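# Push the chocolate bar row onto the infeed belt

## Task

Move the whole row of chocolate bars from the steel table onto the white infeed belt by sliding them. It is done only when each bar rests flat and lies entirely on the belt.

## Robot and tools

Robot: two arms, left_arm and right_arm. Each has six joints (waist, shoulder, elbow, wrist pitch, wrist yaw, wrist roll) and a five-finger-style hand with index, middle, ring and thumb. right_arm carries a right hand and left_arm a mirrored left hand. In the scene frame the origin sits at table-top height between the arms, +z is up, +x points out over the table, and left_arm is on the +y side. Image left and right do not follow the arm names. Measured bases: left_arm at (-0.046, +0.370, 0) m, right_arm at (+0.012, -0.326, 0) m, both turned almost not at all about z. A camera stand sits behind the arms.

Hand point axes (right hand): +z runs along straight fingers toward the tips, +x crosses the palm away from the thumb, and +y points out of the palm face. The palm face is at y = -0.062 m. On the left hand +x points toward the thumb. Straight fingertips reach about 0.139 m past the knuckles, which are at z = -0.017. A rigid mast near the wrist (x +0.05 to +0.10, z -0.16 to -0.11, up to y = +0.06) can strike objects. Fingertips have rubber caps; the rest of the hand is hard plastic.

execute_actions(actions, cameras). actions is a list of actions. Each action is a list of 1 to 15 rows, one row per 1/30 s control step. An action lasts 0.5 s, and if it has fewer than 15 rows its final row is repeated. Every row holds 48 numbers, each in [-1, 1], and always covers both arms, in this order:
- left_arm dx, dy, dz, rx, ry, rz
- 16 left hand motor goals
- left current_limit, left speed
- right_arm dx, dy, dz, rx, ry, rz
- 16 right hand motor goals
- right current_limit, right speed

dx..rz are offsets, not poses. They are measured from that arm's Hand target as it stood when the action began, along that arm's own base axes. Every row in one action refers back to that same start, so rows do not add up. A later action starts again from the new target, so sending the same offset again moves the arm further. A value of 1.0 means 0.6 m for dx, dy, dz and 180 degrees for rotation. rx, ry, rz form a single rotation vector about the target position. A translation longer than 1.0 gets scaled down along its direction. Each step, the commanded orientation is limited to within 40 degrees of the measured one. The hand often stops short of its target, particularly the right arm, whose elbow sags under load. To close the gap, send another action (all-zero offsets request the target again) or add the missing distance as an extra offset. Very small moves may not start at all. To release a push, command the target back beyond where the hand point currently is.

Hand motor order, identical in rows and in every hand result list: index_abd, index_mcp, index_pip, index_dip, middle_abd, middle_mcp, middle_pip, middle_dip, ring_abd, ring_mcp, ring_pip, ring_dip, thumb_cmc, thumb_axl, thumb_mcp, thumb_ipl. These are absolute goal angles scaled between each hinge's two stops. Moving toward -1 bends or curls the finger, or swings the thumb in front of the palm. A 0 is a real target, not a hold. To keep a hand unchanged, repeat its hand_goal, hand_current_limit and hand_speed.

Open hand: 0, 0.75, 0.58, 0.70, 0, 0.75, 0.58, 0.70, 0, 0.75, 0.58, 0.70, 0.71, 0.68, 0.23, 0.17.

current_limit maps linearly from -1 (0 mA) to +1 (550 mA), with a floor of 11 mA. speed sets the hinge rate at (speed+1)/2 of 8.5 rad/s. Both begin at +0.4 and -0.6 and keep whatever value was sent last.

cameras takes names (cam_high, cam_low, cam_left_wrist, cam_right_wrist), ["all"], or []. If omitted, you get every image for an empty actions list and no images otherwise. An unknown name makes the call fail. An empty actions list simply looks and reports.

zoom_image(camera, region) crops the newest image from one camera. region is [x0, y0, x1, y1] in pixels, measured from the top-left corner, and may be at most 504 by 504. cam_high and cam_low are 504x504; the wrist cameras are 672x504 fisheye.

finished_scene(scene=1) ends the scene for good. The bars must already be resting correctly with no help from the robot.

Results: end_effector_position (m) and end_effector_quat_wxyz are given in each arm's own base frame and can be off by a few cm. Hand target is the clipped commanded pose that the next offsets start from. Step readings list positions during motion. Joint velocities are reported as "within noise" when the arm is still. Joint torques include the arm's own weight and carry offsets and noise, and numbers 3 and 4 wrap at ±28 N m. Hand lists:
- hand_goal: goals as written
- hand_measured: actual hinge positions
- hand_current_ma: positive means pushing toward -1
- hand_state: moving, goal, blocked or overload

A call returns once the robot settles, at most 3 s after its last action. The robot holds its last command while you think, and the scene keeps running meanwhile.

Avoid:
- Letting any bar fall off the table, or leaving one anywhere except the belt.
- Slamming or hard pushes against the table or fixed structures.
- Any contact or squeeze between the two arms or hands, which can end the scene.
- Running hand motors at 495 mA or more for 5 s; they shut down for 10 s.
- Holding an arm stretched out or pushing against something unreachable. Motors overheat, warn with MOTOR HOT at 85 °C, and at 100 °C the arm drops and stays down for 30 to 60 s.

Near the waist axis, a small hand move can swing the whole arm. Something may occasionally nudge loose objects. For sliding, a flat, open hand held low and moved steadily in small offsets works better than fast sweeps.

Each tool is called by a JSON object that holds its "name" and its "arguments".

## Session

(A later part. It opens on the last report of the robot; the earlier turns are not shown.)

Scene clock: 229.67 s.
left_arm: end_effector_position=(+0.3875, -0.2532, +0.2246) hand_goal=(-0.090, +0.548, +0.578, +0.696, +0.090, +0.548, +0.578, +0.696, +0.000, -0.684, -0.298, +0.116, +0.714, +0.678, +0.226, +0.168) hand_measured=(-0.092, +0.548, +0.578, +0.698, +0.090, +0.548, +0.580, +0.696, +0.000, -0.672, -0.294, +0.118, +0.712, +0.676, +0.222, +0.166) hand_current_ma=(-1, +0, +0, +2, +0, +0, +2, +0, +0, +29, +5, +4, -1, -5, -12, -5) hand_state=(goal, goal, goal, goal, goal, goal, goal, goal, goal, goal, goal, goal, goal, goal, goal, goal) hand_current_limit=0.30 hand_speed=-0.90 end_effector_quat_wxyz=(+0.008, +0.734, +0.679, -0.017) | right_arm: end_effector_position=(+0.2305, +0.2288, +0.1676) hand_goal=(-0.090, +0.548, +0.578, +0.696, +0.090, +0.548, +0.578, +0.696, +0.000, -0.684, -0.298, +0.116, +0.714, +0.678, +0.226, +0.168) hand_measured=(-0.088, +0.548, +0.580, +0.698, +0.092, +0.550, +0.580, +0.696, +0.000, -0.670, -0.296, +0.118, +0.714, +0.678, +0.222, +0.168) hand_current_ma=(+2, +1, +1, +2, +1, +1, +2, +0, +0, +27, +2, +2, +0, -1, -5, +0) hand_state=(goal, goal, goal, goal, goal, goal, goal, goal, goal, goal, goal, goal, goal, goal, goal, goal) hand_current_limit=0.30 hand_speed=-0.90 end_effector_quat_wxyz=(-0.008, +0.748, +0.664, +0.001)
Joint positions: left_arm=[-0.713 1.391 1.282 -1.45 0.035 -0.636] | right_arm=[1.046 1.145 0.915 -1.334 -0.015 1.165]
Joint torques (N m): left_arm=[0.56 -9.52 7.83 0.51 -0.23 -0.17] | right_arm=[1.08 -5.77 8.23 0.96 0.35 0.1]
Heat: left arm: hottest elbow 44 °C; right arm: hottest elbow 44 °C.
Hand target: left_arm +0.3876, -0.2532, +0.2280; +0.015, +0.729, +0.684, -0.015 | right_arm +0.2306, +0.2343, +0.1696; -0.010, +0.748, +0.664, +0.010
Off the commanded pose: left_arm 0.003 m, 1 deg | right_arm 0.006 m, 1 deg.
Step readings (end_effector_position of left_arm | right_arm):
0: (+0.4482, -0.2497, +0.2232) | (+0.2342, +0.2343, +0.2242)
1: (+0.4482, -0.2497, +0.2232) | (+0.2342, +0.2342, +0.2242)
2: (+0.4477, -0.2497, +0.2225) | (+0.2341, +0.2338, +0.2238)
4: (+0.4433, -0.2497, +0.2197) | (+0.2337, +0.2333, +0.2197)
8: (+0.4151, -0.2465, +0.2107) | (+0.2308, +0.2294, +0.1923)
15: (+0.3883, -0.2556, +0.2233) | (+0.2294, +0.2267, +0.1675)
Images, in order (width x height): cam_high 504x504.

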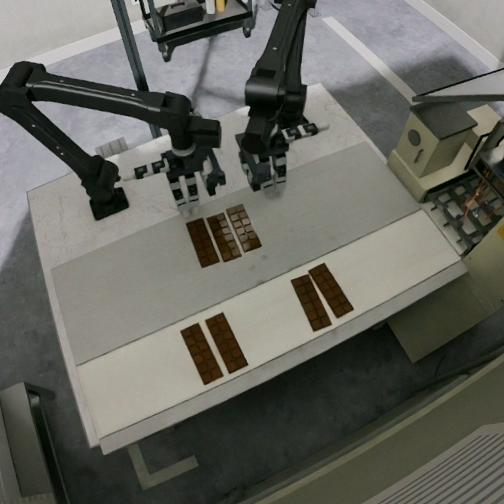

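{"name": "execute_actions", "arguments": {"actions": [[[-0.03,0,0,0,0,0,-0.09,0.548,0.577,0.696,0.09,0.548,0.577,0.696,0,-0.685,-0.299,0.116,0.714,0.678,0.226,0.168,0.3,-0.9,0.005,0,-0.007,0,0,0,-0.09,0.548,0.577,0.696,0.09,0.548,0.577,0.696,0,-0.685,-0.299,0.116,0.714,0.678,0.226,0.168,0.3,-0.9],[-0.06,0,0,0,0,0,-0.09,0.548,0.577,0.696,0.09,0.548,0.577,0.696,0,-0.685,-0.299,0.116,0.714,0.678,0.226,0.168,0.3,-0.9,0.01,0,-0.014,0,0,0,-0.09,0.548,0.577,0.696,0.09,0.548,0.577,0.696,0,-0.685,-0.299,0.116,0.714,0.678,0.226,0.168,0.3,-0.9],[-0.09,0,0,0,0,0,-0.09,0.548,0.577,0.696,0.09,0.548,0.577,0.696,0,-0.685,-0.299,0.116,0.714,0.678,0.226,0.168,0.3,-0.9,0.02,0,-0.014,0,0,0,-0.09,0.548,0.577,0.696,0.09,0.548,0.577,0.696,0,-0.685,-0.299,0.116,0.714,0.678,0.226,0.168,0.3,-0.9],[-0.12,0,0,0,0,0,-0.09,0.548,0.577,0.696,0.09,0.548,0.577,0.696,0,-0.685,-0.299,0.116,0.714,0.678,0.226,0.168,0.3,-0.9,0.03,0,-0.014,0,0,0,-0.09,0.548,0.577,0.696,0.09,0.548,0.577,0.696,0,-0.685,-0.299,0.116,0.714,0.678,0.226,0.168,0.3,-0.9],[-0.15,0,0,0,0,0,-0.09,0.548,0.577,0.696,0.09,0.548,0.577,0.696,0,-0.685,-0.299,0.116,0.714,0.678,0.226,0.168,0.3,-0.9,0.03,0,-0.014,0,0,0,-0.09,0.548,0.577,0.696,0.09,0.548,0.577,0.696,0,-0.685,-0.299,0.116,0.714,0.678,0.226,0.168,0.3,-0.9]]], "cameras": ["cam_high"]}}

{"name": "zoom_image", "arguments": {"camera": "cam_high", "region": [150, 160, 290, 300]}}

Scene clock: 232.20 s.
left_arm: end_effector_position=(+0.3069, -0.2548, +0.2191) hand_goal=(-0.090, +0.548, +0.578, +0.696, +0.090, +0.548, +0.578, +0.696, +0.000, -0.684, -0.298, +0.116, +0.714, +0.678, +0.226, +0.168) hand_measured=(-0.092, +0.550, +0.578, +0.698, +0.090, +0.550, +0.580, +0.696, +0.000, -0.672, -0.294, +0.118, +0.714, +0.676, +0.222, +0.166) hand_current_ma=(-1, +2, +0, +2, +0, +2, +2, +0, +0, +29, +5, +4, +0, -5, -12, -5) hand_state=(goal, goal, goal, goal, goal, goal, goal, goal, goal, goal, goal, goal, goal, goal, goal, goal) hand_current_limit=0.30 hand_speed=-0.90 end_effector_quat_wxyz=(+0.006, +0.740, +0.672, -0.017) | right_arm: end_effector_position=(+0.2407, +0.2308, +0.1611) hand_goal=(-0.090, +0.548, +0.578, +0.696, +0.090, +0.548, +0.578, +0.696, +0.000, -0.684, -0.298, +0.116, +0.714, +0.678, +0.226, +0.168) hand_measured=(-0.088, +0.548, +0.580, +0.698, +0.092, +0.550, +0.580, +0.696, +0.000, -0.670, -0.296, +0.118, +0.714, +0.678, +0.222, +0.168) hand_current_ma=(+2, +1, +1, +2, +1, +1, +2, +0, +0, +27, +2, +2, +0, -1, -5, +0) hand_state=(goal, goal, goal, goal, goal, goal, goal, goal, goal, goal, goal, goal, goal, goal, goal, goal) hand_current_limit=0.30 hand_speed=-0.90 end_effector_quat_wxyz=(-0.008, +0.750, +0.661, +0.003)
Joint positions: left_arm=[-0.867 1.245 1.134 -1.447 0.034 -0.771] | right_arm=[1.022 1.169 0.915 -1.307 -0.013 1.148]
Joint torques (N m): left_arm=[1.08 -6.53 7.94 0.18 -0.16 -0.03] | right_arm=[0.85 -6.95 7.91 0.43 0.18 0.01]
Heat: left arm: hottest elbow 44 °C; right arm: hottest elbow 44 °C.
Hand target: left_arm +0.2977, -0.2531, +0.2280; +0.015, +0.729, +0.684, -0.015 | right_arm +0.2388, +0.2316, +0.1632; -0.009, +0.749, +0.662, +0.006 (last step not sent: back at the drive's target)
Off the commanded pose: left_arm 0.013 m, 2 deg | right_arm 0.009 m, 1 deg.
led back after a hold (left arm): the arm was led back toward your command in small steps, so it may still be short of it.
previous command not reached (left arm): moving toward its pose would have brought a part of the arm too close to another arm.
Step readings (end_effector_position of left_arm | right_arm):
0: (+0.3875, -0.2532, +0.2246) | (+0.2305, +0.2288, +0.1676)
1: (+0.3874, -0.2531, +0.2244) | (+0.2306, +0.2289, +0.1677)
2: (+0.3867, -0.2528, +0.2238) | (+0.2308, +0.2291, +0.1677)
4: (+0.3799, -0.2502, +0.2198) | (+0.2316, +0.2305, +0.1676)
8: (+0.3404, -0.2480, +0.2105) | (+0.2370, +0.2319, +0.1646)
10: (+0.3209, -0.2513, +0.2120) | (+0.2398, +0.2312, +0.1624) HELD (not all sent) left_arm right_arm
15: (+0.3146, -0.2534, +0.2162) | (+0.2407, +0.2308, +0.1611) HELD (not all sent) right_arm
HELD (not all sent) left_arm: steps 10 to 14.
HELD (not all sent) right_arm: steps 10 to 15.
pose unreachable (left arm): on one or more control steps of this call, first in action 0 (counted from 0), this arm could not follow its commanded pose, so it was not sent that pose on those steps. On the call's last step it was still not sent that pose. It may still have moved: this result reports where it is.
cause: moving toward the commanded pose would bring a part of the arm too close to another arm (a part of this arm just beyond joint 6 (wrist roll) and a part of the right arm just beyond its joint 4 (wrist pitch), along the way the arms are being sent, or toward where that arm still pushes).
pose unreachable (right arm): on one or more control steps of this call, first in action 0 (counted from 0), this arm could not follow its commanded pose, so it was not sent that pose on those steps. It may still have moved: this result reports where it is.
cause: moving toward the commanded pose would bring a part of the arm too close to another arm (a part of this arm just beyond joint 4 (wrist pitch) and a part of the left arm just beyond its joint 6 (wrist roll), along the way the arms are being sent, or toward where that arm still pushes).
Images, in order (width x height): cam_high 504x504.

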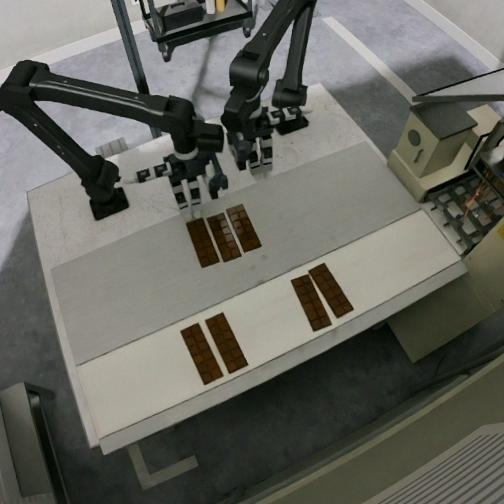

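Scaled by 3.600 from the camera's 504x504 image, which has a finer 720x720 frame.

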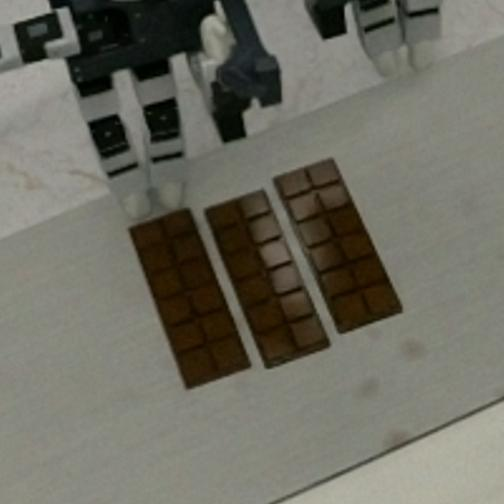

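{"name": "execute_actions", "arguments": {"actions": [[[0.01,0.03,0,0,0,0,-0.09,0.548,0.577,0.696,0.09,0.548,0.577,0.696,0,-0.685,-0.299,0.116,0.714,0.678,0.226,0.168,0.3,-0.9,0,0,-0.003,0,0,0,-0.09,0.548,0.577,0.696,0.09,0.548,0.577,0.696,0,-0.685,-0.299,0.116,0.714,0.678,0.226,0.168,0.3,-0.9],[0.02,0.06,0,0,0,0,-0.09,0.548,0.577,0.696,0.09,0.548,0.577,0.696,0,-0.685,-0.299,0.116,0.714,0.678,0.226,0.168,0.3,-0.9,0,0,-0.007,0,0,0,-0.09,0.548,0.577,0.696,0.09,0.548,0.577,0.696,0,-0.685,-0.299,0.116,0.714,0.678,0.226,0.168,0.3,-0.9],[0.03,0.09,0,0,0,0,-0.09,0.548,0.577,0.696,0.09,0.548,0.577,0.696,0,-0.685,-0.299,0.116,0.714,0.678,0.226,0.168,0.3,-0.9,0.003,0,-0.007,0,0,0,-0.09,0.548,0.577,0.696,0.09,0.548,0.577,0.696,0,-0.685,-0.299,0.116,0.714,0.678,0.226,0.168,0.3,-0.9],[0.04,0.12,0,0,0,0,-0.09,0.548,0.577,0.696,0.09,0.548,0.577,0.696,0,-0.685,-0.299,0.116,0.714,0.678,0.226,0.168,0.3,-0.9,0.006,0,-0.007,0,0,0,-0.09,0.548,0.577,0.696,0.09,0.548,0.577,0.696,0,-0.685,-0.299,0.116,0.714,0.678,0.226,0.168,0.3,-0.9],[0.05,0.15,0,0,0,0,-0.09,0.548,0.577,0.696,0.09,0.548,0.577,0.696,0,-0.685,-0.299,0.116,0.714,0.678,0.226,0.168,0.3,-0.9,0.01,0,-0.007,0,0,0,-0.09,0.548,0.577,0.696,0.09,0.548,0.577,0.696,0,-0.685,-0.299,0.116,0.714,0.678,0.226,0.168,0.3,-0.9]],[[0,0,0,0,0,0,-0.09,0.548,0.577,0.696,0.09,0.548,0.577,0.696,0,-0.685,-0.299,0.116,0.714,0.678,0.226,0.168,0.3,-0.9,0.01,0,0,0,0,0,-0.09,0.548,0.577,0.696,0.09,0.548,0.577,0.696,0,-0.685,-0.299,0.116,0.714,0.678,0.226,0.168,0.3,-0.9],[0,0,0,0,0,0,-0.09,0.548,0.577,0.696,0.09,0.548,0.577,0.696,0,-0.685,-0.299,0.116,0.714,0.678,0.226,0.168,0.3,-0.9,0.02,0,0,0,0,0,-0.09,0.548,0.577,0.696,0.09,0.548,0.577,0.696,0,-0.685,-0.299,0.116,0.714,0.678,0.226,0.168,0.3,-0.9],[0,0,0,0,0,0,-0.09,0.548,0.577,0.696,0.09,0.548,0.577,0.696,0,-0.685,-0.299,0.116,0.714,0.678,0.226,0.168,0.3,-0.9,0.03,0,0,0,0,0,-0.09,0.548,0.577,0.696,0.09,0.548,0.577,0.696,0,-0.685,-0.299,0.116,0.714,0.678,0.226,0.168,0.3,-0.9],[0,0,0,0,0,0,-0.09,0.548,0.577,0.696,0.09,0.548,0.577,0.696,0,-0.685,-0.299,0.116,0.714,0.678,0.226,0.168,0.3,-0.9,0.04,0,0,0,0,0,-0.09,0.548,0.577,0.696,0.09,0.548,0.577,0.696,0,-0.685,-0.299,0.116,0.714,0.678,0.226,0.168,0.3,-0.9]]], "cameras": ["cam_high"]}}

{"name": "zoom_image", "arguments": {"camera": "cam_high", "region": [150, 160, 290, 300]}}

Scene clock: 235.63 s.
left_arm: end_effector_position=(+0.3270, -0.1654, +0.2260) hand_goal=(-0.090, +0.548, +0.578, +0.696, +0.090, +0.548, +0.578, +0.696, +0.000, -0.684, -0.298, +0.116, +0.714, +0.678, +0.226, +0.168) hand_measured=(-0.090, +0.550, +0.578, +0.698, +0.090, +0.550, +0.580, +0.696, +0.000, -0.672, -0.294, +0.118, +0.714, +0.676, +0.222, +0.166) hand_current_ma=(-1, +2, +0, +2, +0, +2, +2, +0, +0, +29, +5, +4, +0, -5, -12, -5) hand_state=(goal, goal, goal, goal, goal, goal, goal, goal, goal, goal, goal, goal, goal, goal, goal, goal) hand_current_limit=0.30 hand_speed=-0.90 end_effector_quat_wxyz=(+0.017, +0.727, +0.686, -0.014) | right_arm: end_effector_position=(+0.2548, +0.2228, +0.1567) hand_goal=(-0.090, +0.548, +0.578, +0.696, +0.090, +0.548, +0.578, +0.696, +0.000, -0.684, -0.298, +0.116, +0.714, +0.678, +0.226, +0.168) hand_measured=(-0.086, +0.548, +0.580, +0.698, +0.098, +0.556, +0.580, +0.696, +0.000, -0.670, -0.296, +0.118, +0.714, +0.678, +0.222, +0.168) hand_current_ma=(+4, +1, +1, +2, +11, +11, +2, +0, +0, +27, +2, +2, +0, -1, -5, +0) hand_state=(goal, goal, goal, goal, goal, goal, goal, goal, goal, goal, goal, goal, goal, goal, goal, goal) hand_current_limit=0.30 hand_speed=-0.90 end_effector_quat_wxyz=(-0.010, +0.749, +0.663, -0.003)
Joint positions: left_arm=[-0.63 1.111 1.042 -1.474 0.033 -0.573] | right_arm=[0.965 1.18 0.913 -1.305 -0.021 1.086]
Joint torques (N m): left_arm=[1.49 -5.25 8.35 -0.16 -0.08 0.11] | right_arm=[-1.03 -3.72 9.98 1.11 0.51 -0.17]
Heat: left arm: hottest elbow 44 °C; right arm: hottest elbow 44 °C.
Hand target: left_arm +0.3277, -0.1631, +0.2280; +0.015, +0.729, +0.684, -0.015 | right_arm +0.2687, +0.2315, +0.1590; -0.009, +0.749, +0.662, +0.006
Off the commanded pose: left_arm 0.003 m, 0 deg | right_arm 0.017 m, 1 deg.
held back during your reply time (left arm), on 49 control steps: a part of the arm was too close to another arm, or the arm's last command would have brought one too close.
led back after a hold (left arm): the arm was led back toward your command in small steps, so it may still be short of it.
Step readings (end_effector_position of left_arm | right_arm):
0: (+0.3022, -0.2543, +0.2245) | (+0.2407, +0.2308, +0.1611)
1: (+0.3021, -0.2542, +0.2244) | (+0.2407, +0.2308, +0.1611)
2: (+0.3018, -0.2536, +0.2240) | (+0.2407, +0.2308, +0.1611)
4: (+0.3015, -0.2477, +0.2216) | (+0.2405, +0.2305, +0.1607)
8: (+0.3106, -0.2041, +0.2168) | (+0.2400, +0.2297, +0.1596)
15: (+0.3262, -0.1597, +0.2264) | (+0.2401, +0.2297, +0.1595)
16: (+0.3264, -0.1606, +0.2263) | (+0.2402, +0.2296, +0.1595)
17: (+0.3263, -0.1616, +0.2262) | (+0.2406, +0.2294, +0.1595)
19: (+0.3262, -0.1631, +0.2260) | (+0.2424, +0.2285, +0.1587)
23: (+0.3265, -0.1646, +0.2260) | (+0.2501, +0.2244, +0.1568)
30: (+0.3268, -0.1653, +0.2260) | (+0.2546, +0.2223, +0.1567)
Images, in order (width x height): cam_high 504x504.

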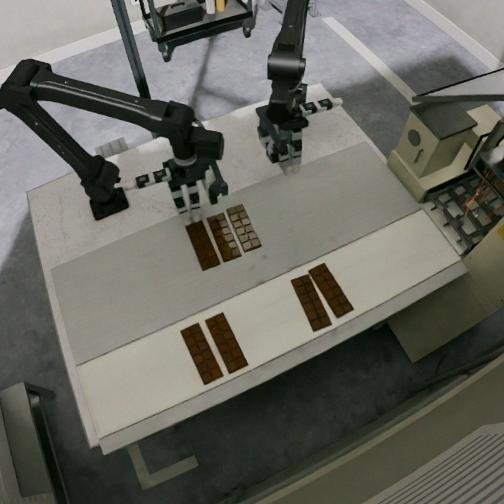

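Scaled by 3.600 from the camera's 504x504 image, which has a finer 720x720 frame.

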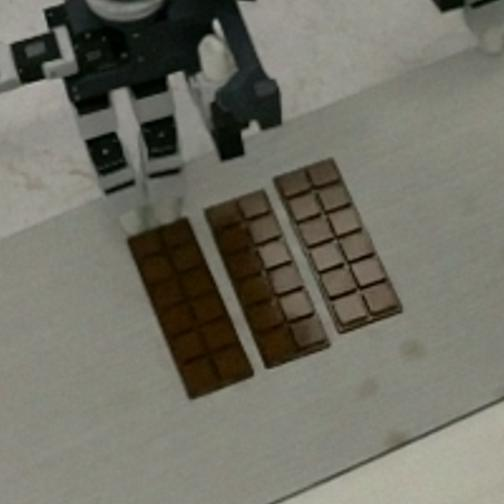

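{"name": "execute_actions", "arguments": {"actions": [[[0,0,0,0,0,0,-0.09,0.548,0.577,0.696,0.09,0.548,0.577,0.696,0,-0.685,-0.299,0.116,0.714,0.678,0.226,0.168,0.3,-0.9,0.015,0.005,0.002,0,0,0.004,-0.09,0.548,0.577,0.696,0.09,0.548,0.577,0.696,0,-0.685,-0.299,0.116,0.714,0.678,0.226,0.168,0.3,-0.9],[0,0,0,0,0,0,-0.09,0.548,0.577,0.696,0.09,0.548,0.577,0.696,0,-0.685,-0.299,0.116,0.714,0.678,0.226,0.168,0.3,-0.9,0.03,0.01,0.004,0,0,0.008,-0.09,0.548,0.577,0.696,0.09,0.548,0.577,0.696,0,-0.685,-0.299,0.116,0.714,0.678,0.226,0.168,0.3,-0.9],[0,0,0,0,0,0,-0.09,0.548,0.577,0.696,0.09,0.548,0.577,0.696,0,-0.685,-0.299,0.116,0.714,0.678,0.226,0.168,0.3,-0.9,0.045,0.014,0.006,0,0,0.012,-0.09,0.548,0.577,0.696,0.09,0.548,0.577,0.696,0,-0.685,-0.299,0.116,0.714,0.678,0.226,0.168,0.3,-0.9],[0,0,0,0,0,0,-0.09,0.548,0.577,0.696,0.09,0.548,0.577,0.696,0,-0.685,-0.299,0.116,0.714,0.678,0.226,0.168,0.3,-0.9,0.06,0.017,0.007,0,0,0.016,-0.09,0.548,0.577,0.696,0.09,0.548,0.577,0.696,0,-0.685,-0.299,0.116,0.714,0.678,0.226,0.168,0.3,-0.9],[0,0,0,0,0,0,-0.09,0.548,0.577,0.696,0.09,0.548,0.577,0.696,0,-0.685,-0.299,0.116,0.714,0.678,0.226,0.168,0.3,-0.9,0.075,0.02,0.008,0,0,0.02,-0.09,0.548,0.577,0.696,0.09,0.548,0.577,0.696,0,-0.685,-0.299,0.116,0.714,0.678,0.226,0.168,0.3,-0.9],[0,0,0,0,0,0,-0.09,0.548,0.577,0.696,0.09,0.548,0.577,0.696,0,-0.685,-0.299,0.116,0.714,0.678,0.226,0.168,0.3,-0.9,0.09,0.02,0.008,0,0,0.02,-0.09,0.548,0.577,0.696,0.09,0.548,0.577,0.696,0,-0.685,-0.299,0.116,0.714,0.678,0.226,0.168,0.3,-0.9]]], "cameras": ["cam_high"]}}

{"name": "zoom_image", "arguments": {"camera": "cam_high", "region": [150, 170, 310, 330]}}

Scene clock: 239.47 s.
left_arm: end_effector_position=(+0.3270, -0.1654, +0.2260) hand_goal=(-0.090, +0.548, +0.578, +0.696, +0.090, +0.548, +0.578, +0.696, +0.000, -0.684, -0.298, +0.116, +0.714, +0.678, +0.226, +0.168) hand_measured=(-0.090, +0.550, +0.578, +0.698, +0.090, +0.550, +0.580, +0.696, +0.000, -0.672, -0.294, +0.118, +0.714, +0.676, +0.222, +0.166) hand_current_ma=(-1, +2, +0, +2, +0, +2, +2, +0, +0, +29, +5, +4, +0, -5, -12, -5) hand_state=(goal, goal, goal, goal, goal, goal, goal, goal, goal, goal, goal, goal, goal, goal, goal, goal) hand_current_limit=0.30 hand_speed=-0.90 end_effector_quat_wxyz=(+0.017, +0.727, +0.686, -0.014) | right_arm: end_effector_position=(+0.3073, +0.2304, +0.1574) hand_goal=(-0.090, +0.548, +0.578, +0.696, +0.090, +0.548, +0.578, +0.696, +0.000, -0.684, -0.298, +0.116, +0.714, +0.678, +0.226, +0.168) hand_measured=(-0.078, +0.554, +0.580, +0.698, +0.106, +0.548, +0.578, +0.696, +0.000, -0.670, -0.296, +0.118, +0.714, +0.678, +0.222, +0.168) hand_current_ma=(+16, +9, +2, +2, +24, +0, +0, +0, +0, +27, +2, +2, +0, -1, -5, +0) hand_state=(goal, goal, goal, goal, goal, goal, goal, goal, goal, goal, goal, goal, goal, goal, goal, goal) hand_current_limit=0.30 hand_speed=-0.90 end_effector_quat_wxyz=(-0.006, +0.733, +0.680, -0.009)
Joint positions: left_arm=[-0.63 1.111 1.042 -1.474 0.033 -0.573] | right_arm=[0.852 1.284 1.002 -1.304 -0.014 0.926]
Joint torques (N m): left_arm=[1.55 -5.19 8.35 -0.17 -0.08 0.13] | right_arm=[-0.56 -5.89 10.76 0.99 0.16 -0.26]
Heat: left arm: hottest elbow 44 °C; right arm: hottest elbow 44 °C.
Hand target: left_arm +0.3277, -0.1631, +0.2280; +0.015, +0.729, +0.684, -0.015 | right_arm +0.3226, +0.2435, +0.1637; -0.009, +0.728, +0.686, +0.005
Off the commanded pose: left_arm 0.003 m, 0 deg | right_arm 0.021 m, 2 deg.
Step readings (end_effector_position of left_arm | right_arm):
0: (+0.3270, -0.1654, +0.2260) | (+0.2548, +0.2228, +0.1567)
1: (+0.3270, -0.1654, +0.2260) | (+0.2549, +0.2228, +0.1566)
2: (+0.3270, -0.1654, +0.2260) | (+0.2552, +0.2230, +0.1568)
4: (+0.3270, -0.1654, +0.2260) | (+0.2587, +0.2243, +0.1573)
8: (+0.3270, -0.1654, +0.2260) | (+0.2796, +0.2264, +0.1574)
15: (+0.3270, -0.1654, +0.2260) | (+0.3058, +0.2292, +0.1579)
Images, in order (width x height): cam_high 504x504.

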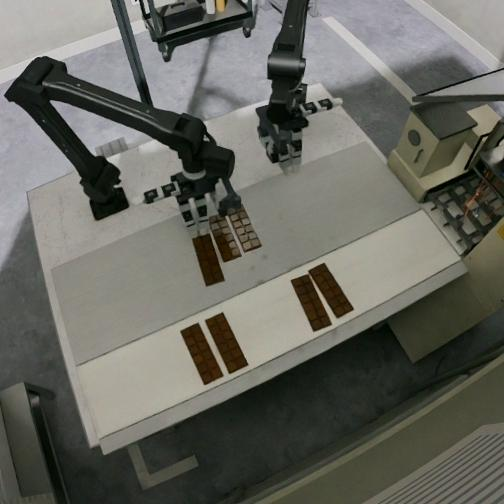

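Scaled by 3.150 from the camera's 504x504 image, which has a finer 720x720 frame.

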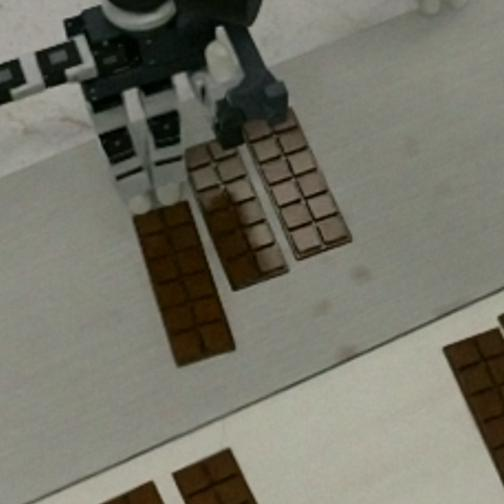

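{"name": "execute_actions", "arguments": {"actions": [[[0,0,0,0,0,0,-0.09,0.548,0.577,0.696,0.09,0.548,0.577,0.696,0,-0.685,-0.299,0.116,0.714,0.678,0.226,0.168,0.3,-0.9,0.015,0.003,0.001,0,0,0.006,-0.09,0.548,0.577,0.696,0.09,0.548,0.577,0.696,0,-0.685,-0.299,0.116,0.714,0.678,0.226,0.168,0.3,-0.9],[0,0,0,0,0,0,-0.09,0.548,0.577,0.696,0.09,0.548,0.577,0.696,0,-0.685,-0.299,0.116,0.714,0.678,0.226,0.168,0.3,-0.9,0.03,0.006,0.002,0,0,0.012,-0.09,0.548,0.577,0.696,0.09,0.548,0.577,0.696,0,-0.685,-0.299,0.116,0.714,0.678,0.226,0.168,0.3,-0.9],[0,0,0,0,0,0,-0.09,0.548,0.577,0.696,0.09,0.548,0.577,0.696,0,-0.685,-0.299,0.116,0.714,0.678,0.226,0.168,0.3,-0.9,0.045,0.009,0.003,0,0,0.018,-0.09,0.548,0.577,0.696,0.09,0.548,0.577,0.696,0,-0.685,-0.299,0.116,0.714,0.678,0.226,0.168,0.3,-0.9],[0,0,0,0,0,0,-0.09,0.548,0.577,0.696,0.09,0.548,0.577,0.696,0,-0.685,-0.299,0.116,0.714,0.678,0.226,0.168,0.3,-0.9,0.06,0.012,0.004,0,0,0.024,-0.09,0.548,0.577,0.696,0.09,0.548,0.577,0.696,0,-0.685,-0.299,0.116,0.714,0.678,0.226,0.168,0.3,-0.9],[0,0,0,0,0,0,-0.09,0.548,0.577,0.696,0.09,0.548,0.577,0.696,0,-0.685,-0.299,0.116,0.714,0.678,0.226,0.168,0.3,-0.9,0.075,0.015,0.004,0,0,0.03,-0.09,0.548,0.577,0.696,0.09,0.548,0.577,0.696,0,-0.685,-0.299,0.116,0.714,0.678,0.226,0.168,0.3,-0.9]]], "cameras": ["cam_high"]}}

{"name": "zoom_image", "arguments": {"camera": "cam_high", "region": [150, 180, 330, 360]}}

Scene clock: 243.07 s.
left_arm: end_effector_position=(+0.3270, -0.1654, +0.2260) hand_goal=(-0.090, +0.548, +0.578, +0.696, +0.090, +0.548, +0.578, +0.696, +0.000, -0.684, -0.298, +0.116, +0.714, +0.678, +0.226, +0.168) hand_measured=(-0.090, +0.550, +0.578, +0.698, +0.090, +0.550, +0.580, +0.696, +0.000, -0.672, -0.294, +0.118, +0.714, +0.676, +0.222, +0.166) hand_current_ma=(-1, +2, +0, +2, +0, +2, +2, +0, +0, +29, +5, +4, +0, -5, -12, -5) hand_state=(goal, goal, goal, goal, goal, goal, goal, goal, goal, goal, goal, goal, goal, goal, goal, goal) hand_current_limit=0.30 hand_speed=-0.90 end_effector_quat_wxyz=(+0.017, +0.727, +0.686, -0.014) | right_arm: end_effector_position=(+0.3514, +0.2402, +0.1585) hand_goal=(-0.090, +0.548, +0.578, +0.696, +0.090, +0.548, +0.578, +0.696, +0.000, -0.684, -0.298, +0.116, +0.714, +0.678, +0.226, +0.168) hand_measured=(-0.072, +0.558, +0.582, +0.698, +0.092, +0.548, +0.578, +0.696, +0.000, -0.670, -0.296, +0.118, +0.714, +0.678, +0.222, +0.168) hand_current_ma=(+26, +19, +5, +1, +2, +0, +0, +0, +0, +27, +2, +2, +0, -1, -5, +0) hand_state=(goal, goal, goal, goal, goal, goal, goal, goal, goal, goal, goal, goal, goal, goal, goal, goal) hand_current_limit=0.30 hand_speed=-0.90 end_effector_quat_wxyz=(-0.007, +0.700, +0.714, -0.009)
Joint positions: left_arm=[-0.63 1.111 1.042 -1.474 0.033 -0.573] | right_arm=[0.771 1.364 1.08 -1.304 -0.014 0.751]
Joint torques (N m): left_arm=[1.55 -5.19 8.35 -0.16 -0.08 0.13] | right_arm=[-0.5 -7.06 11.11 0.84 0.07 -0.26]
Heat: left arm: hottest elbow 44 °C; right arm: hottest elbow 44 °C.
Hand target: left_arm +0.3277, -0.1631, +0.2280; +0.015, +0.729, +0.684, -0.015 | right_arm +0.3677, +0.2525, +0.1661; -0.010, +0.695, +0.719, +0.005
Off the commanded pose: left_arm 0.003 m, 0 deg | right_arm 0.022 m, 2 deg.
Step readings (end_effector_position of left_arm | right_arm):
0: (+0.3270, -0.1654, +0.2260) | (+0.3073, +0.2304, +0.1574)
1: (+0.3270, -0.1654, +0.2260) | (+0.3074, +0.2303, +0.1574)
2: (+0.3270, -0.1654, +0.2260) | (+0.3076, +0.2305, +0.1574)
4: (+0.3270, -0.1654, +0.2260) | (+0.3107, +0.2319, +0.1580)
8: (+0.3270, -0.1654, +0.2260) | (+0.3300, +0.2351, +0.1582)
15: (+0.3270, -0.1654, +0.2260) | (+0.3508, +0.2381, +0.1589)
Images, in order (width x height): cam_high 504x504.

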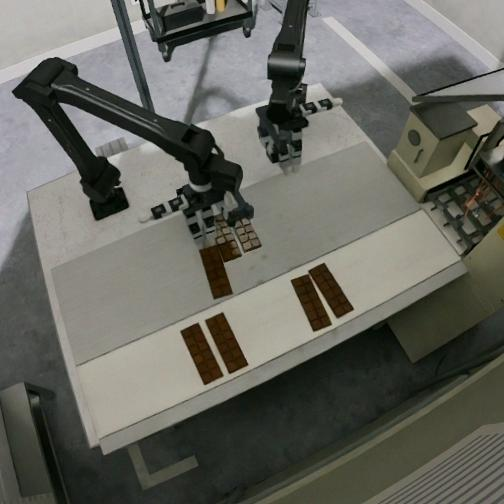

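Scaled by 2.800 from the camera's 504x504 image, which has a finer 720x720 frame.

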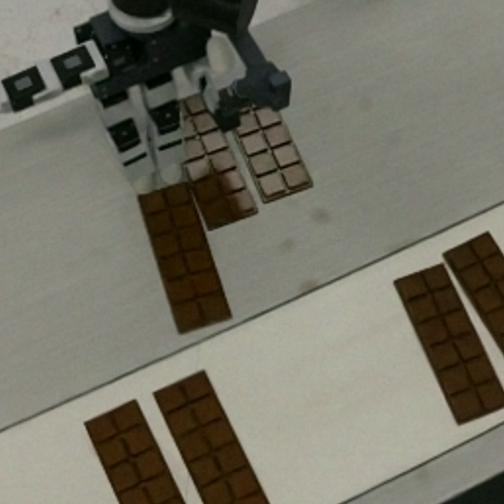

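{"name": "execute_actions", "arguments": {"actions": [[[0,0,0,0,0,0,-0.09,0.548,0.577,0.696,0.09,0.548,0.577,0.696,0,-0.685,-0.299,0.116,0.714,0.678,0.226,0.168,0.3,-0.9,0.002,-0.007,0.001,0,0,0.006,-0.09,0.548,0.577,0.696,0.09,0.548,0.577,0.696,0,-0.685,-0.299,0.116,0.714,0.678,0.226,0.168,0.3,-0.9],[0,0,0,0,0,0,-0.09,0.548,0.577,0.696,0.09,0.548,0.577,0.696,0,-0.685,-0.299,0.116,0.714,0.678,0.226,0.168,0.3,-0.9,0.008,-0.014,0.002,0,0,0.012,-0.09,0.548,0.577,0.696,0.09,0.548,0.577,0.696,0,-0.685,-0.299,0.116,0.714,0.678,0.226,0.168,0.3,-0.9],[0,0,0,0,0,0,-0.09,0.548,0.577,0.696,0.09,0.548,0.577,0.696,0,-0.685,-0.299,0.116,0.714,0.678,0.226,0.168,0.3,-0.9,0.02,-0.018,0.003,0,0,0.014,-0.09,0.548,0.577,0.696,0.09,0.548,0.577,0.696,0,-0.685,-0.299,0.116,0.714,0.678,0.226,0.168,0.3,-0.9],[0,0,0,0,0,0,-0.09,0.548,0.577,0.696,0.09,0.548,0.577,0.696,0,-0.685,-0.299,0.116,0.714,0.678,0.226,0.168,0.3,-0.9,0.032,-0.018,0.003,0,0,0.014,-0.09,0.548,0.577,0.696,0.09,0.548,0.577,0.696,0,-0.685,-0.299,0.116,0.714,0.678,0.226,0.168,0.3,-0.9],[0,0,0,0,0,0,-0.09,0.548,0.577,0.696,0.09,0.548,0.577,0.696,0,-0.685,-0.299,0.116,0.714,0.678,0.226,0.168,0.3,-0.9,0.045,-0.018,0.003,0,0,0.014,-0.09,0.548,0.577,0.696,0.09,0.548,0.577,0.696,0,-0.685,-0.299,0.116,0.714,0.678,0.226,0.168,0.3,-0.9]]], "cameras": ["cam_high"]}}

{"name": "zoom_image", "arguments": {"camera": "cam_high", "region": [150, 180, 330, 360]}}

Scene clock: 246.80 s.
left_arm: end_effector_position=(+0.3270, -0.1654, +0.2260) hand_goal=(-0.090, +0.548, +0.578, +0.696, +0.090, +0.548, +0.578, +0.696, +0.000, -0.684, -0.298, +0.116, +0.714, +0.678, +0.226, +0.168) hand_measured=(-0.090, +0.550, +0.578, +0.698, +0.090, +0.550, +0.580, +0.696, +0.000, -0.672, -0.294, +0.118, +0.714, +0.676, +0.222, +0.166) hand_current_ma=(-1, +2, +0, +2, +0, +2, +2, +0, +0, +29, +5, +4, +0, -5, -12, -5) hand_state=(goal, goal, goal, goal, goal, goal, goal, goal, goal, goal, goal, goal, goal, goal, goal, goal) hand_current_limit=0.30 hand_speed=-0.90 end_effector_quat_wxyz=(+0.017, +0.727, +0.686, -0.014) | right_arm: end_effector_position=(+0.3787, +0.2313, +0.1591) hand_goal=(-0.090, +0.548, +0.578, +0.696, +0.090, +0.548, +0.578, +0.696, +0.000, -0.684, -0.298, +0.116, +0.714, +0.678, +0.226, +0.168) hand_measured=(-0.086, +0.560, +0.586, +0.698, +0.094, +0.550, +0.580, +0.696, +0.000, -0.670, -0.296, +0.118, +0.714, +0.678, +0.222, +0.168) hand_current_ma=(+3, +20, +11, +1, +4, +2, +1, +0, +0, +27, +2, +2, +0, -1, -5, +0) hand_state=(goal, goal, goal, goal, goal, goal, goal, goal, goal, goal, goal, goal, goal, goal, goal, goal) hand_current_limit=0.30 hand_speed=-0.90 end_effector_quat_wxyz=(-0.010, +0.683, +0.730, -0.009)
Joint positions: left_arm=[-0.63 1.111 1.042 -1.474 0.033 -0.573] | right_arm=[0.697 1.393 1.111 -1.308 -0.018 0.631]
Joint torques (N m): left_arm=[1.49 -5.25 8.35 -0.16 -0.08 0.13] | right_arm=[-0.21 -7.59 11.21 0.69 0.15 -0.22]
Heat: left arm: hottest elbow 44 °C; right arm: hottest elbow 44 °C.
Hand target: left_arm +0.3277, -0.1631, +0.2280; +0.015, +0.729, +0.684, -0.015 | right_arm +0.3947, +0.2416, +0.1678; -0.010, +0.679, +0.734, +0.004
Off the commanded pose: left_arm 0.003 m, 0 deg | right_arm 0.021 m, 2 deg.
Step readings (end_effector_position of left_arm | right_arm):
0: (+0.3270, -0.1654, +0.2260) | (+0.3514, +0.2402, +0.1585)
1: (+0.3270, -0.1654, +0.2260) | (+0.3514, +0.2402, +0.1585)
2: (+0.3270, -0.1654, +0.2260) | (+0.3517, +0.2400, +0.1585)
4: (+0.3270, -0.1654, +0.2260) | (+0.3528, +0.2390, +0.1583)
8: (+0.3270, -0.1654, +0.2260) | (+0.3632, +0.2340, +0.1591)
15: (+0.3270, -0.1654, +0.2260) | (+0.3784, +0.2304, +0.1595)
Images, in order (width x height): cam_high 504x504.

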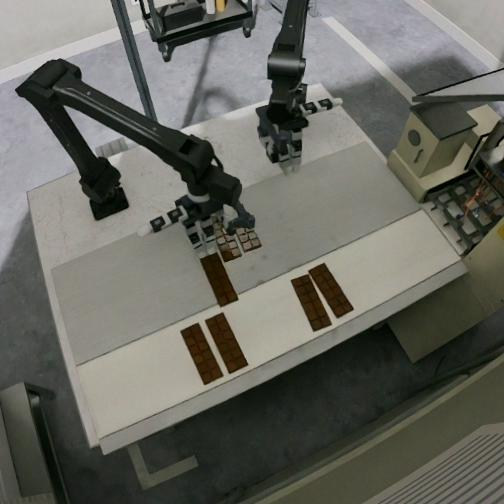

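Scaled by 2.800 from the camera's 504x504 image, which has a finer 720x720 frame.

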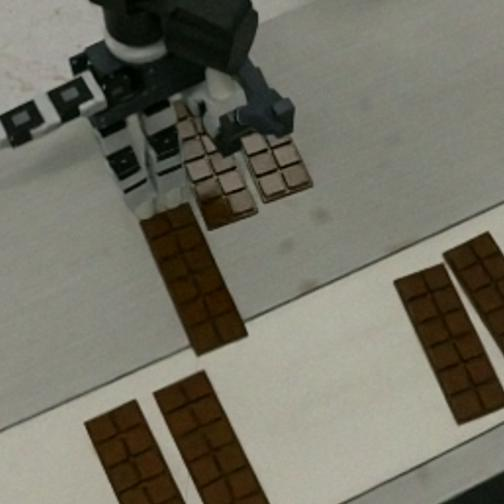

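{"name": "execute_actions", "arguments": {"actions": [[[0,0,0,0,0,0,-0.09,0.548,0.577,0.696,0.09,0.548,0.577,0.696,0,-0.685,-0.299,0.116,0.714,0.678,0.226,0.168,0.3,-0.9,0.01,0,0.0005,0,0,0,-0.09,0.548,0.577,0.696,0.09,0.548,0.577,0.696,0,-0.685,-0.299,0.116,0.714,0.678,0.226,0.168,0.3,-0.9],[0,0,0,0,0,0,-0.09,0.548,0.577,0.696,0.09,0.548,0.577,0.696,0,-0.685,-0.299,0.116,0.714,0.678,0.226,0.168,0.3,-0.9,0.02,0,0.001,0,0,0,-0.09,0.548,0.577,0.696,0.09,0.548,0.577,0.696,0,-0.685,-0.299,0.116,0.714,0.678,0.226,0.168,0.3,-0.9],[0,0,0,0,0,0,-0.09,0.548,0.577,0.696,0.09,0.548,0.577,0.696,0,-0.685,-0.299,0.116,0.714,0.678,0.226,0.168,0.3,-0.9,0.03,0,0.0015,0,0,0,-0.09,0.548,0.577,0.696,0.09,0.548,0.577,0.696,0,-0.685,-0.299,0.116,0.714,0.678,0.226,0.168,0.3,-0.9],[0,0,0,0,0,0,-0.09,0.548,0.577,0.696,0.09,0.548,0.577,0.696,0,-0.685,-0.299,0.116,0.714,0.678,0.226,0.168,0.3,-0.9,0.04,0,0.002,0,0,0,-0.09,0.548,0.577,0.696,0.09,0.548,0.577,0.696,0,-0.685,-0.299,0.116,0.714,0.678,0.226,0.168,0.3,-0.9]]], "cameras": ["cam_high"]}}

{"name": "zoom_image", "arguments": {"camera": "cam_high", "region": [150, 200, 330, 380]}}

Scene clock: 249.00 s.
left_arm: end_effector_position=(+0.3270, -0.1654, +0.2260) hand_goal=(-0.090, +0.548, +0.578, +0.696, +0.090, +0.548, +0.578, +0.696, +0.000, -0.684, -0.298, +0.116, +0.714, +0.678, +0.226, +0.168) hand_measured=(-0.090, +0.550, +0.578, +0.698, +0.090, +0.550, +0.580, +0.696, +0.000, -0.672, -0.294, +0.118, +0.714, +0.676, +0.222, +0.166) hand_current_ma=(-1, +2, +0, +2, +0, +2, +2, +0, +0, +29, +5, +4, +0, -5, -12, -5) hand_state=(goal, goal, goal, goal, goal, goal, goal, goal, goal, goal, goal, goal, goal, goal, goal, goal) hand_current_limit=0.30 hand_speed=-0.90 end_effector_quat_wxyz=(+0.017, +0.727, +0.686, -0.014) | right_arm: end_effector_position=(+0.4022, +0.2338, +0.1603) hand_goal=(-0.090, +0.548, +0.578, +0.696, +0.090, +0.548, +0.578, +0.696, +0.000, -0.684, -0.298, +0.116, +0.714, +0.678, +0.226, +0.168) hand_measured=(-0.090, +0.562, +0.586, +0.698, +0.092, +0.550, +0.580, +0.696, +0.000, -0.670, -0.296, +0.118, +0.714, +0.678, +0.222, +0.168) hand_current_ma=(+0, +25, +12, +2, +1, +2, +1, +0, +0, +27, +2, +2, +0, -1, -5, +0) hand_state=(goal, goal, goal, goal, goal, goal, goal, goal, goal, goal, goal, goal, goal, goal, goal, goal) hand_current_limit=0.30 hand_speed=-0.90 end_effector_quat_wxyz=(-0.011, +0.681, +0.732, -0.007)
Joint positions: left_arm=[-0.63 1.111 1.042 -1.474 0.033 -0.573] | right_arm=[0.663 1.44 1.162 -1.309 -0.019 0.592]
Joint torques (N m): left_arm=[1.49 -5.19 8.35 -0.16 -0.07 0.13] | right_arm=[-0.5 -8.59 11.36 0.5 0.15 -0.18]
Heat: left arm: hottest elbow 44 °C; right arm: hottest elbow 44 °C.
Hand target: left_arm +0.3277, -0.1631, +0.2280; +0.015, +0.729, +0.684, -0.015 | right_arm +0.4187, +0.2417, +0.1692; -0.010, +0.679, +0.734, +0.005
Off the commanded pose: left_arm 0.003 m, 0 deg | right_arm 0.020 m, 1 deg.
Step readings (end_effector_position of left_arm | right_arm):
0: (+0.3270, -0.1654, +0.2260) | (+0.3787, +0.2313, +0.1591)
1: (+0.3270, -0.1654, +0.2260) | (+0.3787, +0.2313, +0.1591)
2: (+0.3270, -0.1654, +0.2260) | (+0.3790, +0.2314, +0.1594)
4: (+0.3270, -0.1654, +0.2260) | (+0.3817, +0.2311, +0.1596)
8: (+0.3270, -0.1654, +0.2260) | (+0.3933, +0.2338, +0.1599)
15: (+0.3270, -0.1654, +0.2260) | (+0.4023, +0.2336, +0.1603)
Images, in order (width x height): cam_high 504x504.

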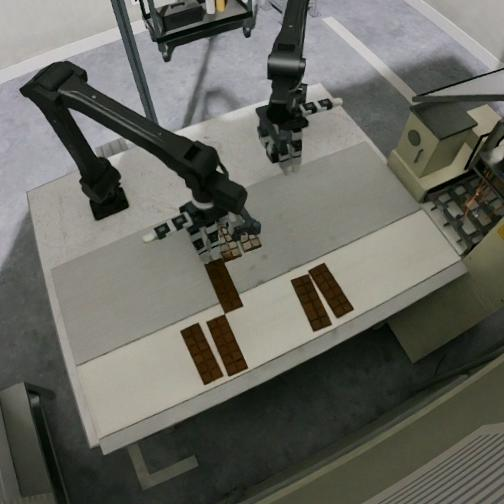

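Scaled by 2.800 from the camera's 504x504 image, which has a finer 720x720 frame.

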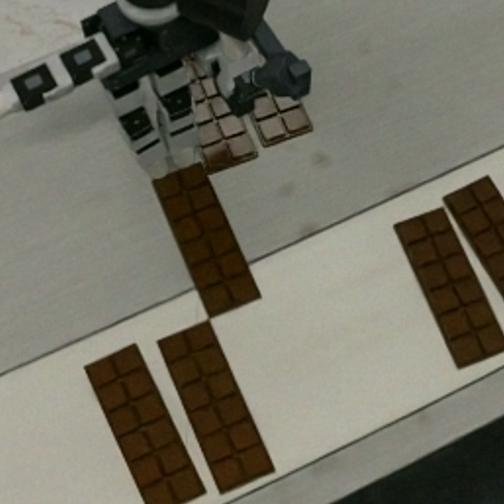

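{"name": "execute_actions", "arguments": {"actions": [[[0,0,0,0,0,0,-0.09,0.548,0.577,0.696,0.09,0.548,0.577,0.696,0,-0.685,-0.299,0.116,0.714,0.678,0.226,0.168,0.3,-0.9,-0.015,0,0.003,0,0,0,-0.09,0.548,0.577,0.696,0.09,0.548,0.577,0.696,0,-0.685,-0.299,0.116,0.714,0.678,0.226,0.168,0.3,-0.9],[0,0,0,0,0,0,-0.09,0.548,0.577,0.696,0.09,0.548,0.577,0.696,0,-0.685,-0.299,0.116,0.714,0.678,0.226,0.168,0.3,-0.9,-0.03,0,0.006,0,0,0,-0.09,0.548,0.577,0.696,0.09,0.548,0.577,0.696,0,-0.685,-0.299,0.116,0.714,0.678,0.226,0.168,0.3,-0.9],[0,0,0,0,0,0,-0.09,0.548,0.577,0.696,0.09,0.548,0.577,0.696,0,-0.685,-0.299,0.116,0.714,0.678,0.226,0.168,0.3,-0.9,-0.04,0,0.02,0,0,0,-0.09,0.548,0.577,0.696,0.09,0.548,0.577,0.696,0,-0.685,-0.299,0.116,0.714,0.678,0.226,0.168,0.3,-0.9],[0,0,0,0,0,0,-0.09,0.548,0.577,0.696,0.09,0.548,0.577,0.696,0,-0.685,-0.299,0.116,0.714,0.678,0.226,0.168,0.3,-0.9,-0.04,-0.01,0.04,0,0,0,-0.09,0.548,0.577,0.696,0.09,0.548,0.577,0.696,0,-0.685,-0.299,0.116,0.714,0.678,0.226,0.168,0.3,-0.9],[0,0,0,0,0,0,-0.09,0.548,0.577,0.696,0.09,0.548,0.577,0.696,0,-0.685,-0.299,0.116,0.714,0.678,0.226,0.168,0.3,-0.9,-0.04,-0.025,0.06,0,0,0,-0.09,0.548,0.577,0.696,0.09,0.548,0.577,0.696,0,-0.685,-0.299,0.116,0.714,0.678,0.226,0.168,0.3,-0.9],[0,0,0,0,0,0,-0.09,0.548,0.577,0.696,0.09,0.548,0.577,0.696,0,-0.685,-0.299,0.116,0.714,0.678,0.226,0.168,0.3,-0.9,-0.03,-0.05,0.08,0,0,0,-0.09,0.548,0.577,0.696,0.09,0.548,0.577,0.696,0,-0.685,-0.299,0.116,0.714,0.678,0.226,0.168,0.3,-0.9]],[[0,0,0,0,0,0,-0.09,0.548,0.577,0.696,0.09,0.548,0.577,0.696,0,-0.685,-0.299,0.116,0.714,0.678,0.226,0.168,0.3,-0.9,0.03,-0.02,0,0,0,0,-0.09,0.548,0.577,0.696,0.09,0.548,0.577,0.696,0,-0.685,-0.299,0.116,0.714,0.678,0.226,0.168,0.3,-0.9],[0,0,0,0,0,0,-0.09,0.548,0.577,0.696,0.09,0.548,0.577,0.696,0,-0.685,-0.299,0.116,0.714,0.678,0.226,0.168,0.3,-0.9,0.06,-0.04,0,0,0,0,-0.09,0.548,0.577,0.696,0.09,0.548,0.577,0.696,0,-0.685,-0.299,0.116,0.714,0.678,0.226,0.168,0.3,-0.9],[0,0,0,0,0,0,-0.09,0.548,0.577,0.696,0.09,0.548,0.577,0.696,0,-0.685,-0.299,0.116,0.714,0.678,0.226,0.168,0.3,-0.9,0.1,-0.06,0,0,0,0,-0.09,0.548,0.577,0.696,0.09,0.548,0.577,0.696,0,-0.685,-0.299,0.116,0.714,0.678,0.226,0.168,0.3,-0.9],[0,0,0,0,0,0,-0.09,0.548,0.577,0.696,0.09,0.548,0.577,0.696,0,-0.685,-0.299,0.116,0.714,0.678,0.226,0.168,0.3,-0.9,0.14,-0.08,0,0,0,0,-0.09,0.548,0.577,0.696,0.09,0.548,0.577,0.696,0,-0.685,-0.299,0.116,0.714,0.678,0.226,0.168,0.3,-0.9],[0,0,0,0,0,0,-0.09,0.548,0.577,0.696,0.09,0.548,0.577,0.696,0,-0.685,-0.299,0.116,0.714,0.678,0.226,0.168,0.3,-0.9,0.18,-0.095,0,0,0,0,-0.09,0.548,0.577,0.696,0.09,0.548,0.577,0.696,0,-0.685,-0.299,0.116,0.714,0.678,0.226,0.168,0.3,-0.9],[0,0,0,0,0,0,-0.09,0.548,0.577,0.696,0.09,0.548,0.577,0.696,0,-0.685,-0.299,0.116,0.714,0.678,0.226,0.168,0.3,-0.9,0.215,-0.105,0,0,0,0,-0.09,0.548,0.577,0.696,0.09,0.548,0.577,0.696,0,-0.685,-0.299,0.116,0.714,0.678,0.226,0.168,0.3,-0.9]],[[0,0,0,0,0,0,-0.09,0.548,0.577,0.696,0.09,0.548,0.577,0.696,0,-0.685,-0.299,0.116,0.714,0.678,0.226,0.168,0.3,-0.9,0,0,0,0,0,0,-0.09,0.548,0.577,0.696,0.09,0.548,0.577,0.696,0,-0.685,-0.299,0.116,0.714,0.678,0.226,0.168,0.3,-0.9],[0,0,0,0,0,0,-0.09,0.548,0.577,0.696,0.09,0.548,0.577,0.696,0,-0.685,-0.299,0.116,0.714,0.678,0.226,0.168,0.3,-0.9,0,0,-0.005,0,0,0,-0.09,0.548,0.577,0.696,0.09,0.548,0.577,0.696,0,-0.685,-0.299,0.116,0.714,0.678,0.226,0.168,0.3,-0.9],[0,0,0,0,0,0,-0.09,0.548,0.577,0.696,0.09,0.548,0.577,0.696,0,-0.685,-0.299,0.116,0.714,0.678,0.226,0.168,0.3,-0.9,0,0,-0.02,0,0,0,-0.09,0.548,0.577,0.696,0.09,0.548,0.577,0.696,0,-0.685,-0.299,0.116,0.714,0.678,0.226,0.168,0.3,-0.9],[0,0,0,0,0,0,-0.09,0.548,0.577,0.696,0.09,0.548,0.577,0.696,0,-0.685,-0.299,0.116,0.714,0.678,0.226,0.168,0.3,-0.9,0,0,-0.035,0,0,0,-0.09,0.548,0.577,0.696,0.09,0.548,0.577,0.696,0,-0.685,-0.299,0.116,0.714,0.678,0.226,0.168,0.3,-0.9],[0,0,0,0,0,0,-0.09,0.548,0.577,0.696,0.09,0.548,0.577,0.696,0,-0.685,-0.299,0.116,0.714,0.678,0.226,0.168,0.3,-0.9,0,0,-0.05,0,0,0,-0.09,0.548,0.577,0.696,0.09,0.548,0.577,0.696,0,-0.685,-0.299,0.116,0.714,0.678,0.226,0.168,0.3,-0.9],[0,0,0,0,0,0,-0.09,0.548,0.577,0.696,0.09,0.548,0.577,0.696,0,-0.685,-0.299,0.116,0.714,0.678,0.226,0.168,0.3,-0.9,0,0,-0.065,0,0,0,-0.09,0.548,0.577,0.696,0.09,0.548,0.577,0.696,0,-0.685,-0.299,0.116,0.714,0.678,0.226,0.168,0.3,-0.9]]], "cameras": ["cam_high"]}}

{"name": "zoom_image", "arguments": {"camera": "cam_high", "region": [150, 220, 310, 380]}}

Scene clock: 256.37 s.
left_arm: end_effector_position=(+0.3270, -0.1654, +0.2260) hand_goal=(-0.090, +0.548, +0.578, +0.696, +0.090, +0.548, +0.578, +0.696, +0.000, -0.684, -0.298, +0.116, +0.714, +0.678, +0.226, +0.168) hand_measured=(-0.090, +0.550, +0.578, +0.698, +0.090, +0.550, +0.580, +0.696, +0.000, -0.672, -0.294, +0.118, +0.714, +0.676, +0.222, +0.166) hand_current_ma=(-1, +2, +0, +2, +0, +2, +2, +0, +0, +29, +5, +4, +0, -5, -12, -5) hand_state=(goal, goal, goal, goal, goal, goal, goal, goal, goal, goal, goal, goal, goal, goal, goal, goal) hand_current_limit=0.30 hand_speed=-0.90 end_effector_quat_wxyz=(+0.017, +0.727, +0.686, -0.014) | right_arm: end_effector_position=(+0.5267, +0.1432, +0.1797) hand_goal=(-0.090, +0.548, +0.578, +0.696, +0.090, +0.548, +0.578, +0.696, +0.000, -0.684, -0.298, +0.116, +0.714, +0.678, +0.226, +0.168) hand_measured=(-0.092, +0.550, +0.580, +0.698, +0.090, +0.550, +0.580, +0.696, +0.000, -0.670, -0.296, +0.118, +0.714, +0.678, +0.222, +0.168) hand_current_ma=(-1, +1, +2, +2, +0, +1, +1, +0, +0, +27, +2, +2, +0, -1, -5, +0) hand_state=(goal, goal, goal, goal, goal, goal, goal, goal, goal, goal, goal, goal, goal, goal, goal, goal) hand_current_limit=0.30 hand_speed=-0.90 end_effector_quat_wxyz=(-0.011, +0.685, +0.729, +0.000)
Joint positions: left_arm=[-0.63 1.111 1.042 -1.474 0.033 -0.573] | right_arm=[0.343 1.592 1.384 -1.373 -0.019 0.281]
Joint torques (N m): left_arm=[1.49 -5.25 8.35 -0.17 -0.08 0.12] | right_arm=[0.67 -12.75 8.03 1.03 0.08 -0.11]
Heat: left arm: hottest elbow 44 °C; right arm: hottest elbow 45 °C.
Hand target: left_arm +0.3277, -0.1631, +0.2280; +0.015, +0.729, +0.684, -0.015 | right_arm +0.5298, +0.1486, +0.1783; -0.010, +0.679, +0.734, +0.005
Off the commanded pose: left_arm 0.003 m, 0 deg | right_arm 0.006 m, 1 deg.
Step readings (end_effector_position of left_arm | right_arm):
0: (+0.3270, -0.1654, +0.2260) | (+0.4022, +0.2338, +0.1603)
1: (+0.3270, -0.1654, +0.2260) | (+0.4022, +0.2338, +0.1603)
2: (+0.3270, -0.1654, +0.2260) | (+0.4022, +0.2338, +0.1603)
4: (+0.3270, -0.1654, +0.2260) | (+0.4017, +0.2334, +0.1603)
8: (+0.3270, -0.1654, +0.2260) | (+0.3935, +0.2269, +0.1639)
15: (+0.3270, -0.1654, +0.2260) | (+0.3864, +0.2071, +0.1896)
16: (+0.3270, -0.1654, +0.2260) | (+0.3870, +0.2057, +0.1920)
17: (+0.3270, -0.1654, +0.2260) | (+0.3886, +0.2039, +0.1937)
19: (+0.3270, -0.1654, +0.2260) | (+0.3958, +0.1996, +0.1963)
23: (+0.3270, -0.1654, +0.2260) | (+0.4400, +0.1684, +0.2028)
30: (+0.3270, -0.1654, +0.2260) | (+0.5099, +0.1245, +0.1957)
31: (+0.3270, -0.1654, +0.2260) | (+0.5124, +0.1267, +0.1929)
32: (+0.3270, -0.1654, +0.2260) | (+0.5134, +0.1298, +0.1907)
34: (+0.3270, -0.1654, +0.2260) | (+0.5142, +0.1342, +0.1873)
38: (+0.3270, -0.1654, +0.2260) | (+0.5174, +0.1388, +0.1851)
45: (+0.3270, -0.1654, +0.2260) | (+0.5272, +0.1432, +0.1825)
Images, in order (width x height): cam_high 504x504.

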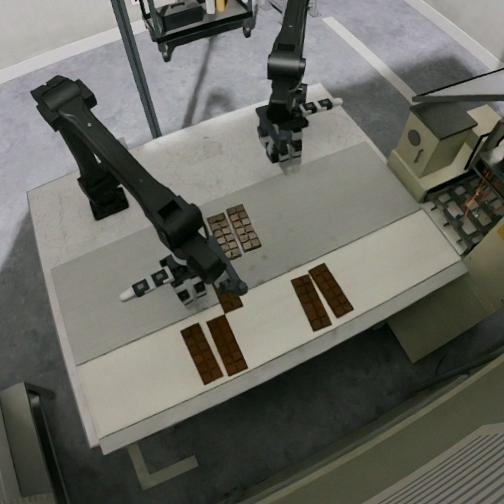

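Scaled by 3.150 from the camera's 504x504 image, which has a finer 720x720 frame.

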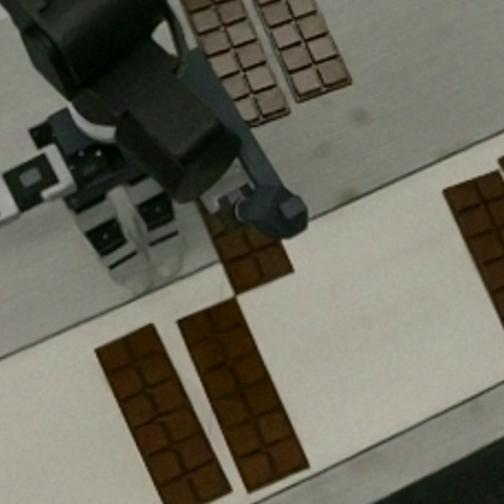

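{"name": "execute_actions", "arguments": {"actions": [[[0,0,0,0,0,0,-0.09,0.548,0.577,0.696,0.09,0.548,0.577,0.696,0,-0.685,-0.299,0.116,0.714,0.678,0.226,0.168,0.3,-0.9,0,0,-0.01,0,0,0,-0.09,0.548,0.577,0.696,0.09,0.548,0.577,0.696,0,-0.685,-0.299,0.116,0.714,0.678,0.226,0.168,0.3,-0.9],[0,0,0,0,0,0,-0.09,0.548,0.577,0.696,0.09,0.548,0.577,0.696,0,-0.685,-0.299,0.116,0.714,0.678,0.226,0.168,0.3,-0.9,0,0.01,-0.02,0,0,0,-0.09,0.548,0.577,0.696,0.09,0.548,0.577,0.696,0,-0.685,-0.299,0.116,0.714,0.678,0.226,0.168,0.3,-0.9],[0,0,0,0,0,0,-0.09,0.548,0.577,0.696,0.09,0.548,0.577,0.696,0,-0.685,-0.299,0.116,0.714,0.678,0.226,0.168,0.3,-0.9,0,0.02,-0.022,0,0,0,-0.09,0.548,0.577,0.696,0.09,0.548,0.577,0.696,0,-0.685,-0.299,0.116,0.714,0.678,0.226,0.168,0.3,-0.9],[0,0,0,0,0,0,-0.09,0.548,0.577,0.696,0.09,0.548,0.577,0.696,0,-0.685,-0.299,0.116,0.714,0.678,0.226,0.168,0.3,-0.9,0,0.03,-0.022,0,0,0,-0.09,0.548,0.577,0.696,0.09,0.548,0.577,0.696,0,-0.685,-0.299,0.116,0.714,0.678,0.226,0.168,0.3,-0.9],[0,0,0,0,0,0,-0.09,0.548,0.577,0.696,0.09,0.548,0.577,0.696,0,-0.685,-0.299,0.116,0.714,0.678,0.226,0.168,0.3,-0.9,0,0.04,-0.022,0,0,0,-0.09,0.548,0.577,0.696,0.09,0.548,0.577,0.696,0,-0.685,-0.299,0.116,0.714,0.678,0.226,0.168,0.3,-0.9]]], "cameras": ["cam_high"]}}

{"name": "zoom_image", "arguments": {"camera": "cam_high", "region": [150, 220, 310, 380]}}

Scene clock: 258.90 s.
left_arm: end_effector_position=(+0.3270, -0.1654, +0.2260) hand_goal=(-0.090, +0.548, +0.578, +0.696, +0.090, +0.548, +0.578, +0.696, +0.000, -0.684, -0.298, +0.116, +0.714, +0.678, +0.226, +0.168) hand_measured=(-0.090, +0.550, +0.578, +0.698, +0.090, +0.550, +0.580, +0.696, +0.000, -0.672, -0.294, +0.118, +0.714, +0.676, +0.222, +0.166) hand_current_ma=(-1, +2, +0, +2, +0, +2, +2, +0, +0, +29, +5, +4, +0, -5, -12, -5) hand_state=(goal, goal, goal, goal, goal, goal, goal, goal, goal, goal, goal, goal, goal, goal, goal, goal) hand_current_limit=0.30 hand_speed=-0.90 end_effector_quat_wxyz=(+0.017, +0.727, +0.686, -0.014) | right_arm: end_effector_position=(+0.5247, +0.1701, +0.1611) hand_goal=(-0.090, +0.548, +0.578, +0.696, +0.090, +0.548, +0.578, +0.696, +0.000, -0.684, -0.298, +0.116, +0.714, +0.678, +0.226, +0.168) hand_measured=(-0.092, +0.550, +0.580, +0.698, +0.090, +0.550, +0.580, +0.696, +0.000, -0.670, -0.296, +0.118, +0.714, +0.678, +0.222, +0.168) hand_current_ma=(-1, +1, +2, +2, +0, +1, +1, +0, +0, +27, +2, +2, +0, -1, -5, +0) hand_state=(goal, goal, goal, goal, goal, goal, goal, goal, goal, goal, goal, goal, goal, goal, goal, goal) hand_current_limit=0.30 hand_speed=-0.90 end_effector_quat_wxyz=(-0.014, +0.676, +0.737, -0.004)
Joint positions: left_arm=[-0.63 1.111 1.042 -1.474 0.033 -0.573] | right_arm=[0.393 1.626 1.377 -1.343 -0.022 0.307]
Joint torques (N m): left_arm=[1.49 -5.19 8.35 -0.16 -0.07 0.13] | right_arm=[0.44 -13.68 8.55 0.98 0.17 0.1]
Heat: left arm: hottest elbow 44 °C; right arm: hottest elbow 45 °C.
Hand target: left_arm +0.3277, -0.1631, +0.2280; +0.015, +0.729, +0.684, -0.015 | right_arm +0.5298, +0.1727, +0.1650; -0.010, +0.679, +0.734, +0.005
Off the commanded pose: left_arm 0.003 m, 0 deg | right_arm 0.007 m, 1 deg.
Step readings (end_effector_position of left_arm | right_arm):
0: (+0.3270, -0.1654, +0.2260) | (+0.5268, +0.1432, +0.1797)
1: (+0.3270, -0.1654, +0.2260) | (+0.5268, +0.1432, +0.1797)
2: (+0.3270, -0.1654, +0.2260) | (+0.5269, +0.1433, +0.1795)
4: (+0.3270, -0.1654, +0.2260) | (+0.5277, +0.1447, +0.1783)
8: (+0.3270, -0.1654, +0.2260) | (+0.5283, +0.1530, +0.1726)
15: (+0.3270, -0.1654, +0.2260) | (+0.5251, +0.1695, +0.1615)
Images, in order (width x height): cam_high 504x504.

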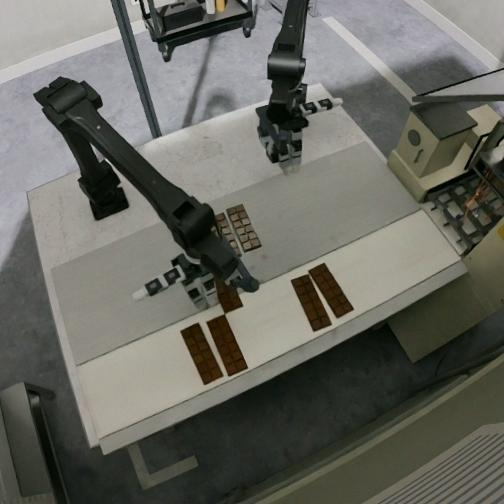

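Scaled by 3.150 from the camera's 504x504 image, which has a finer 720x720 frame.

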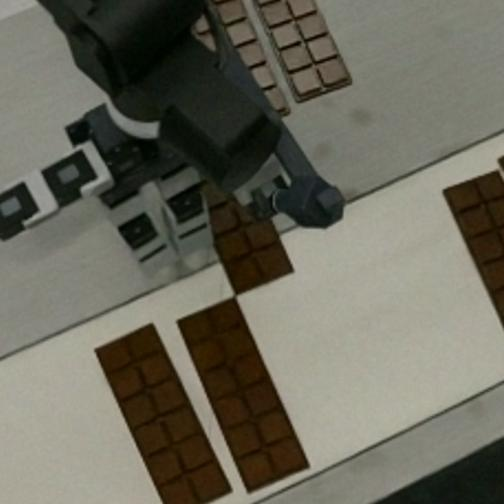

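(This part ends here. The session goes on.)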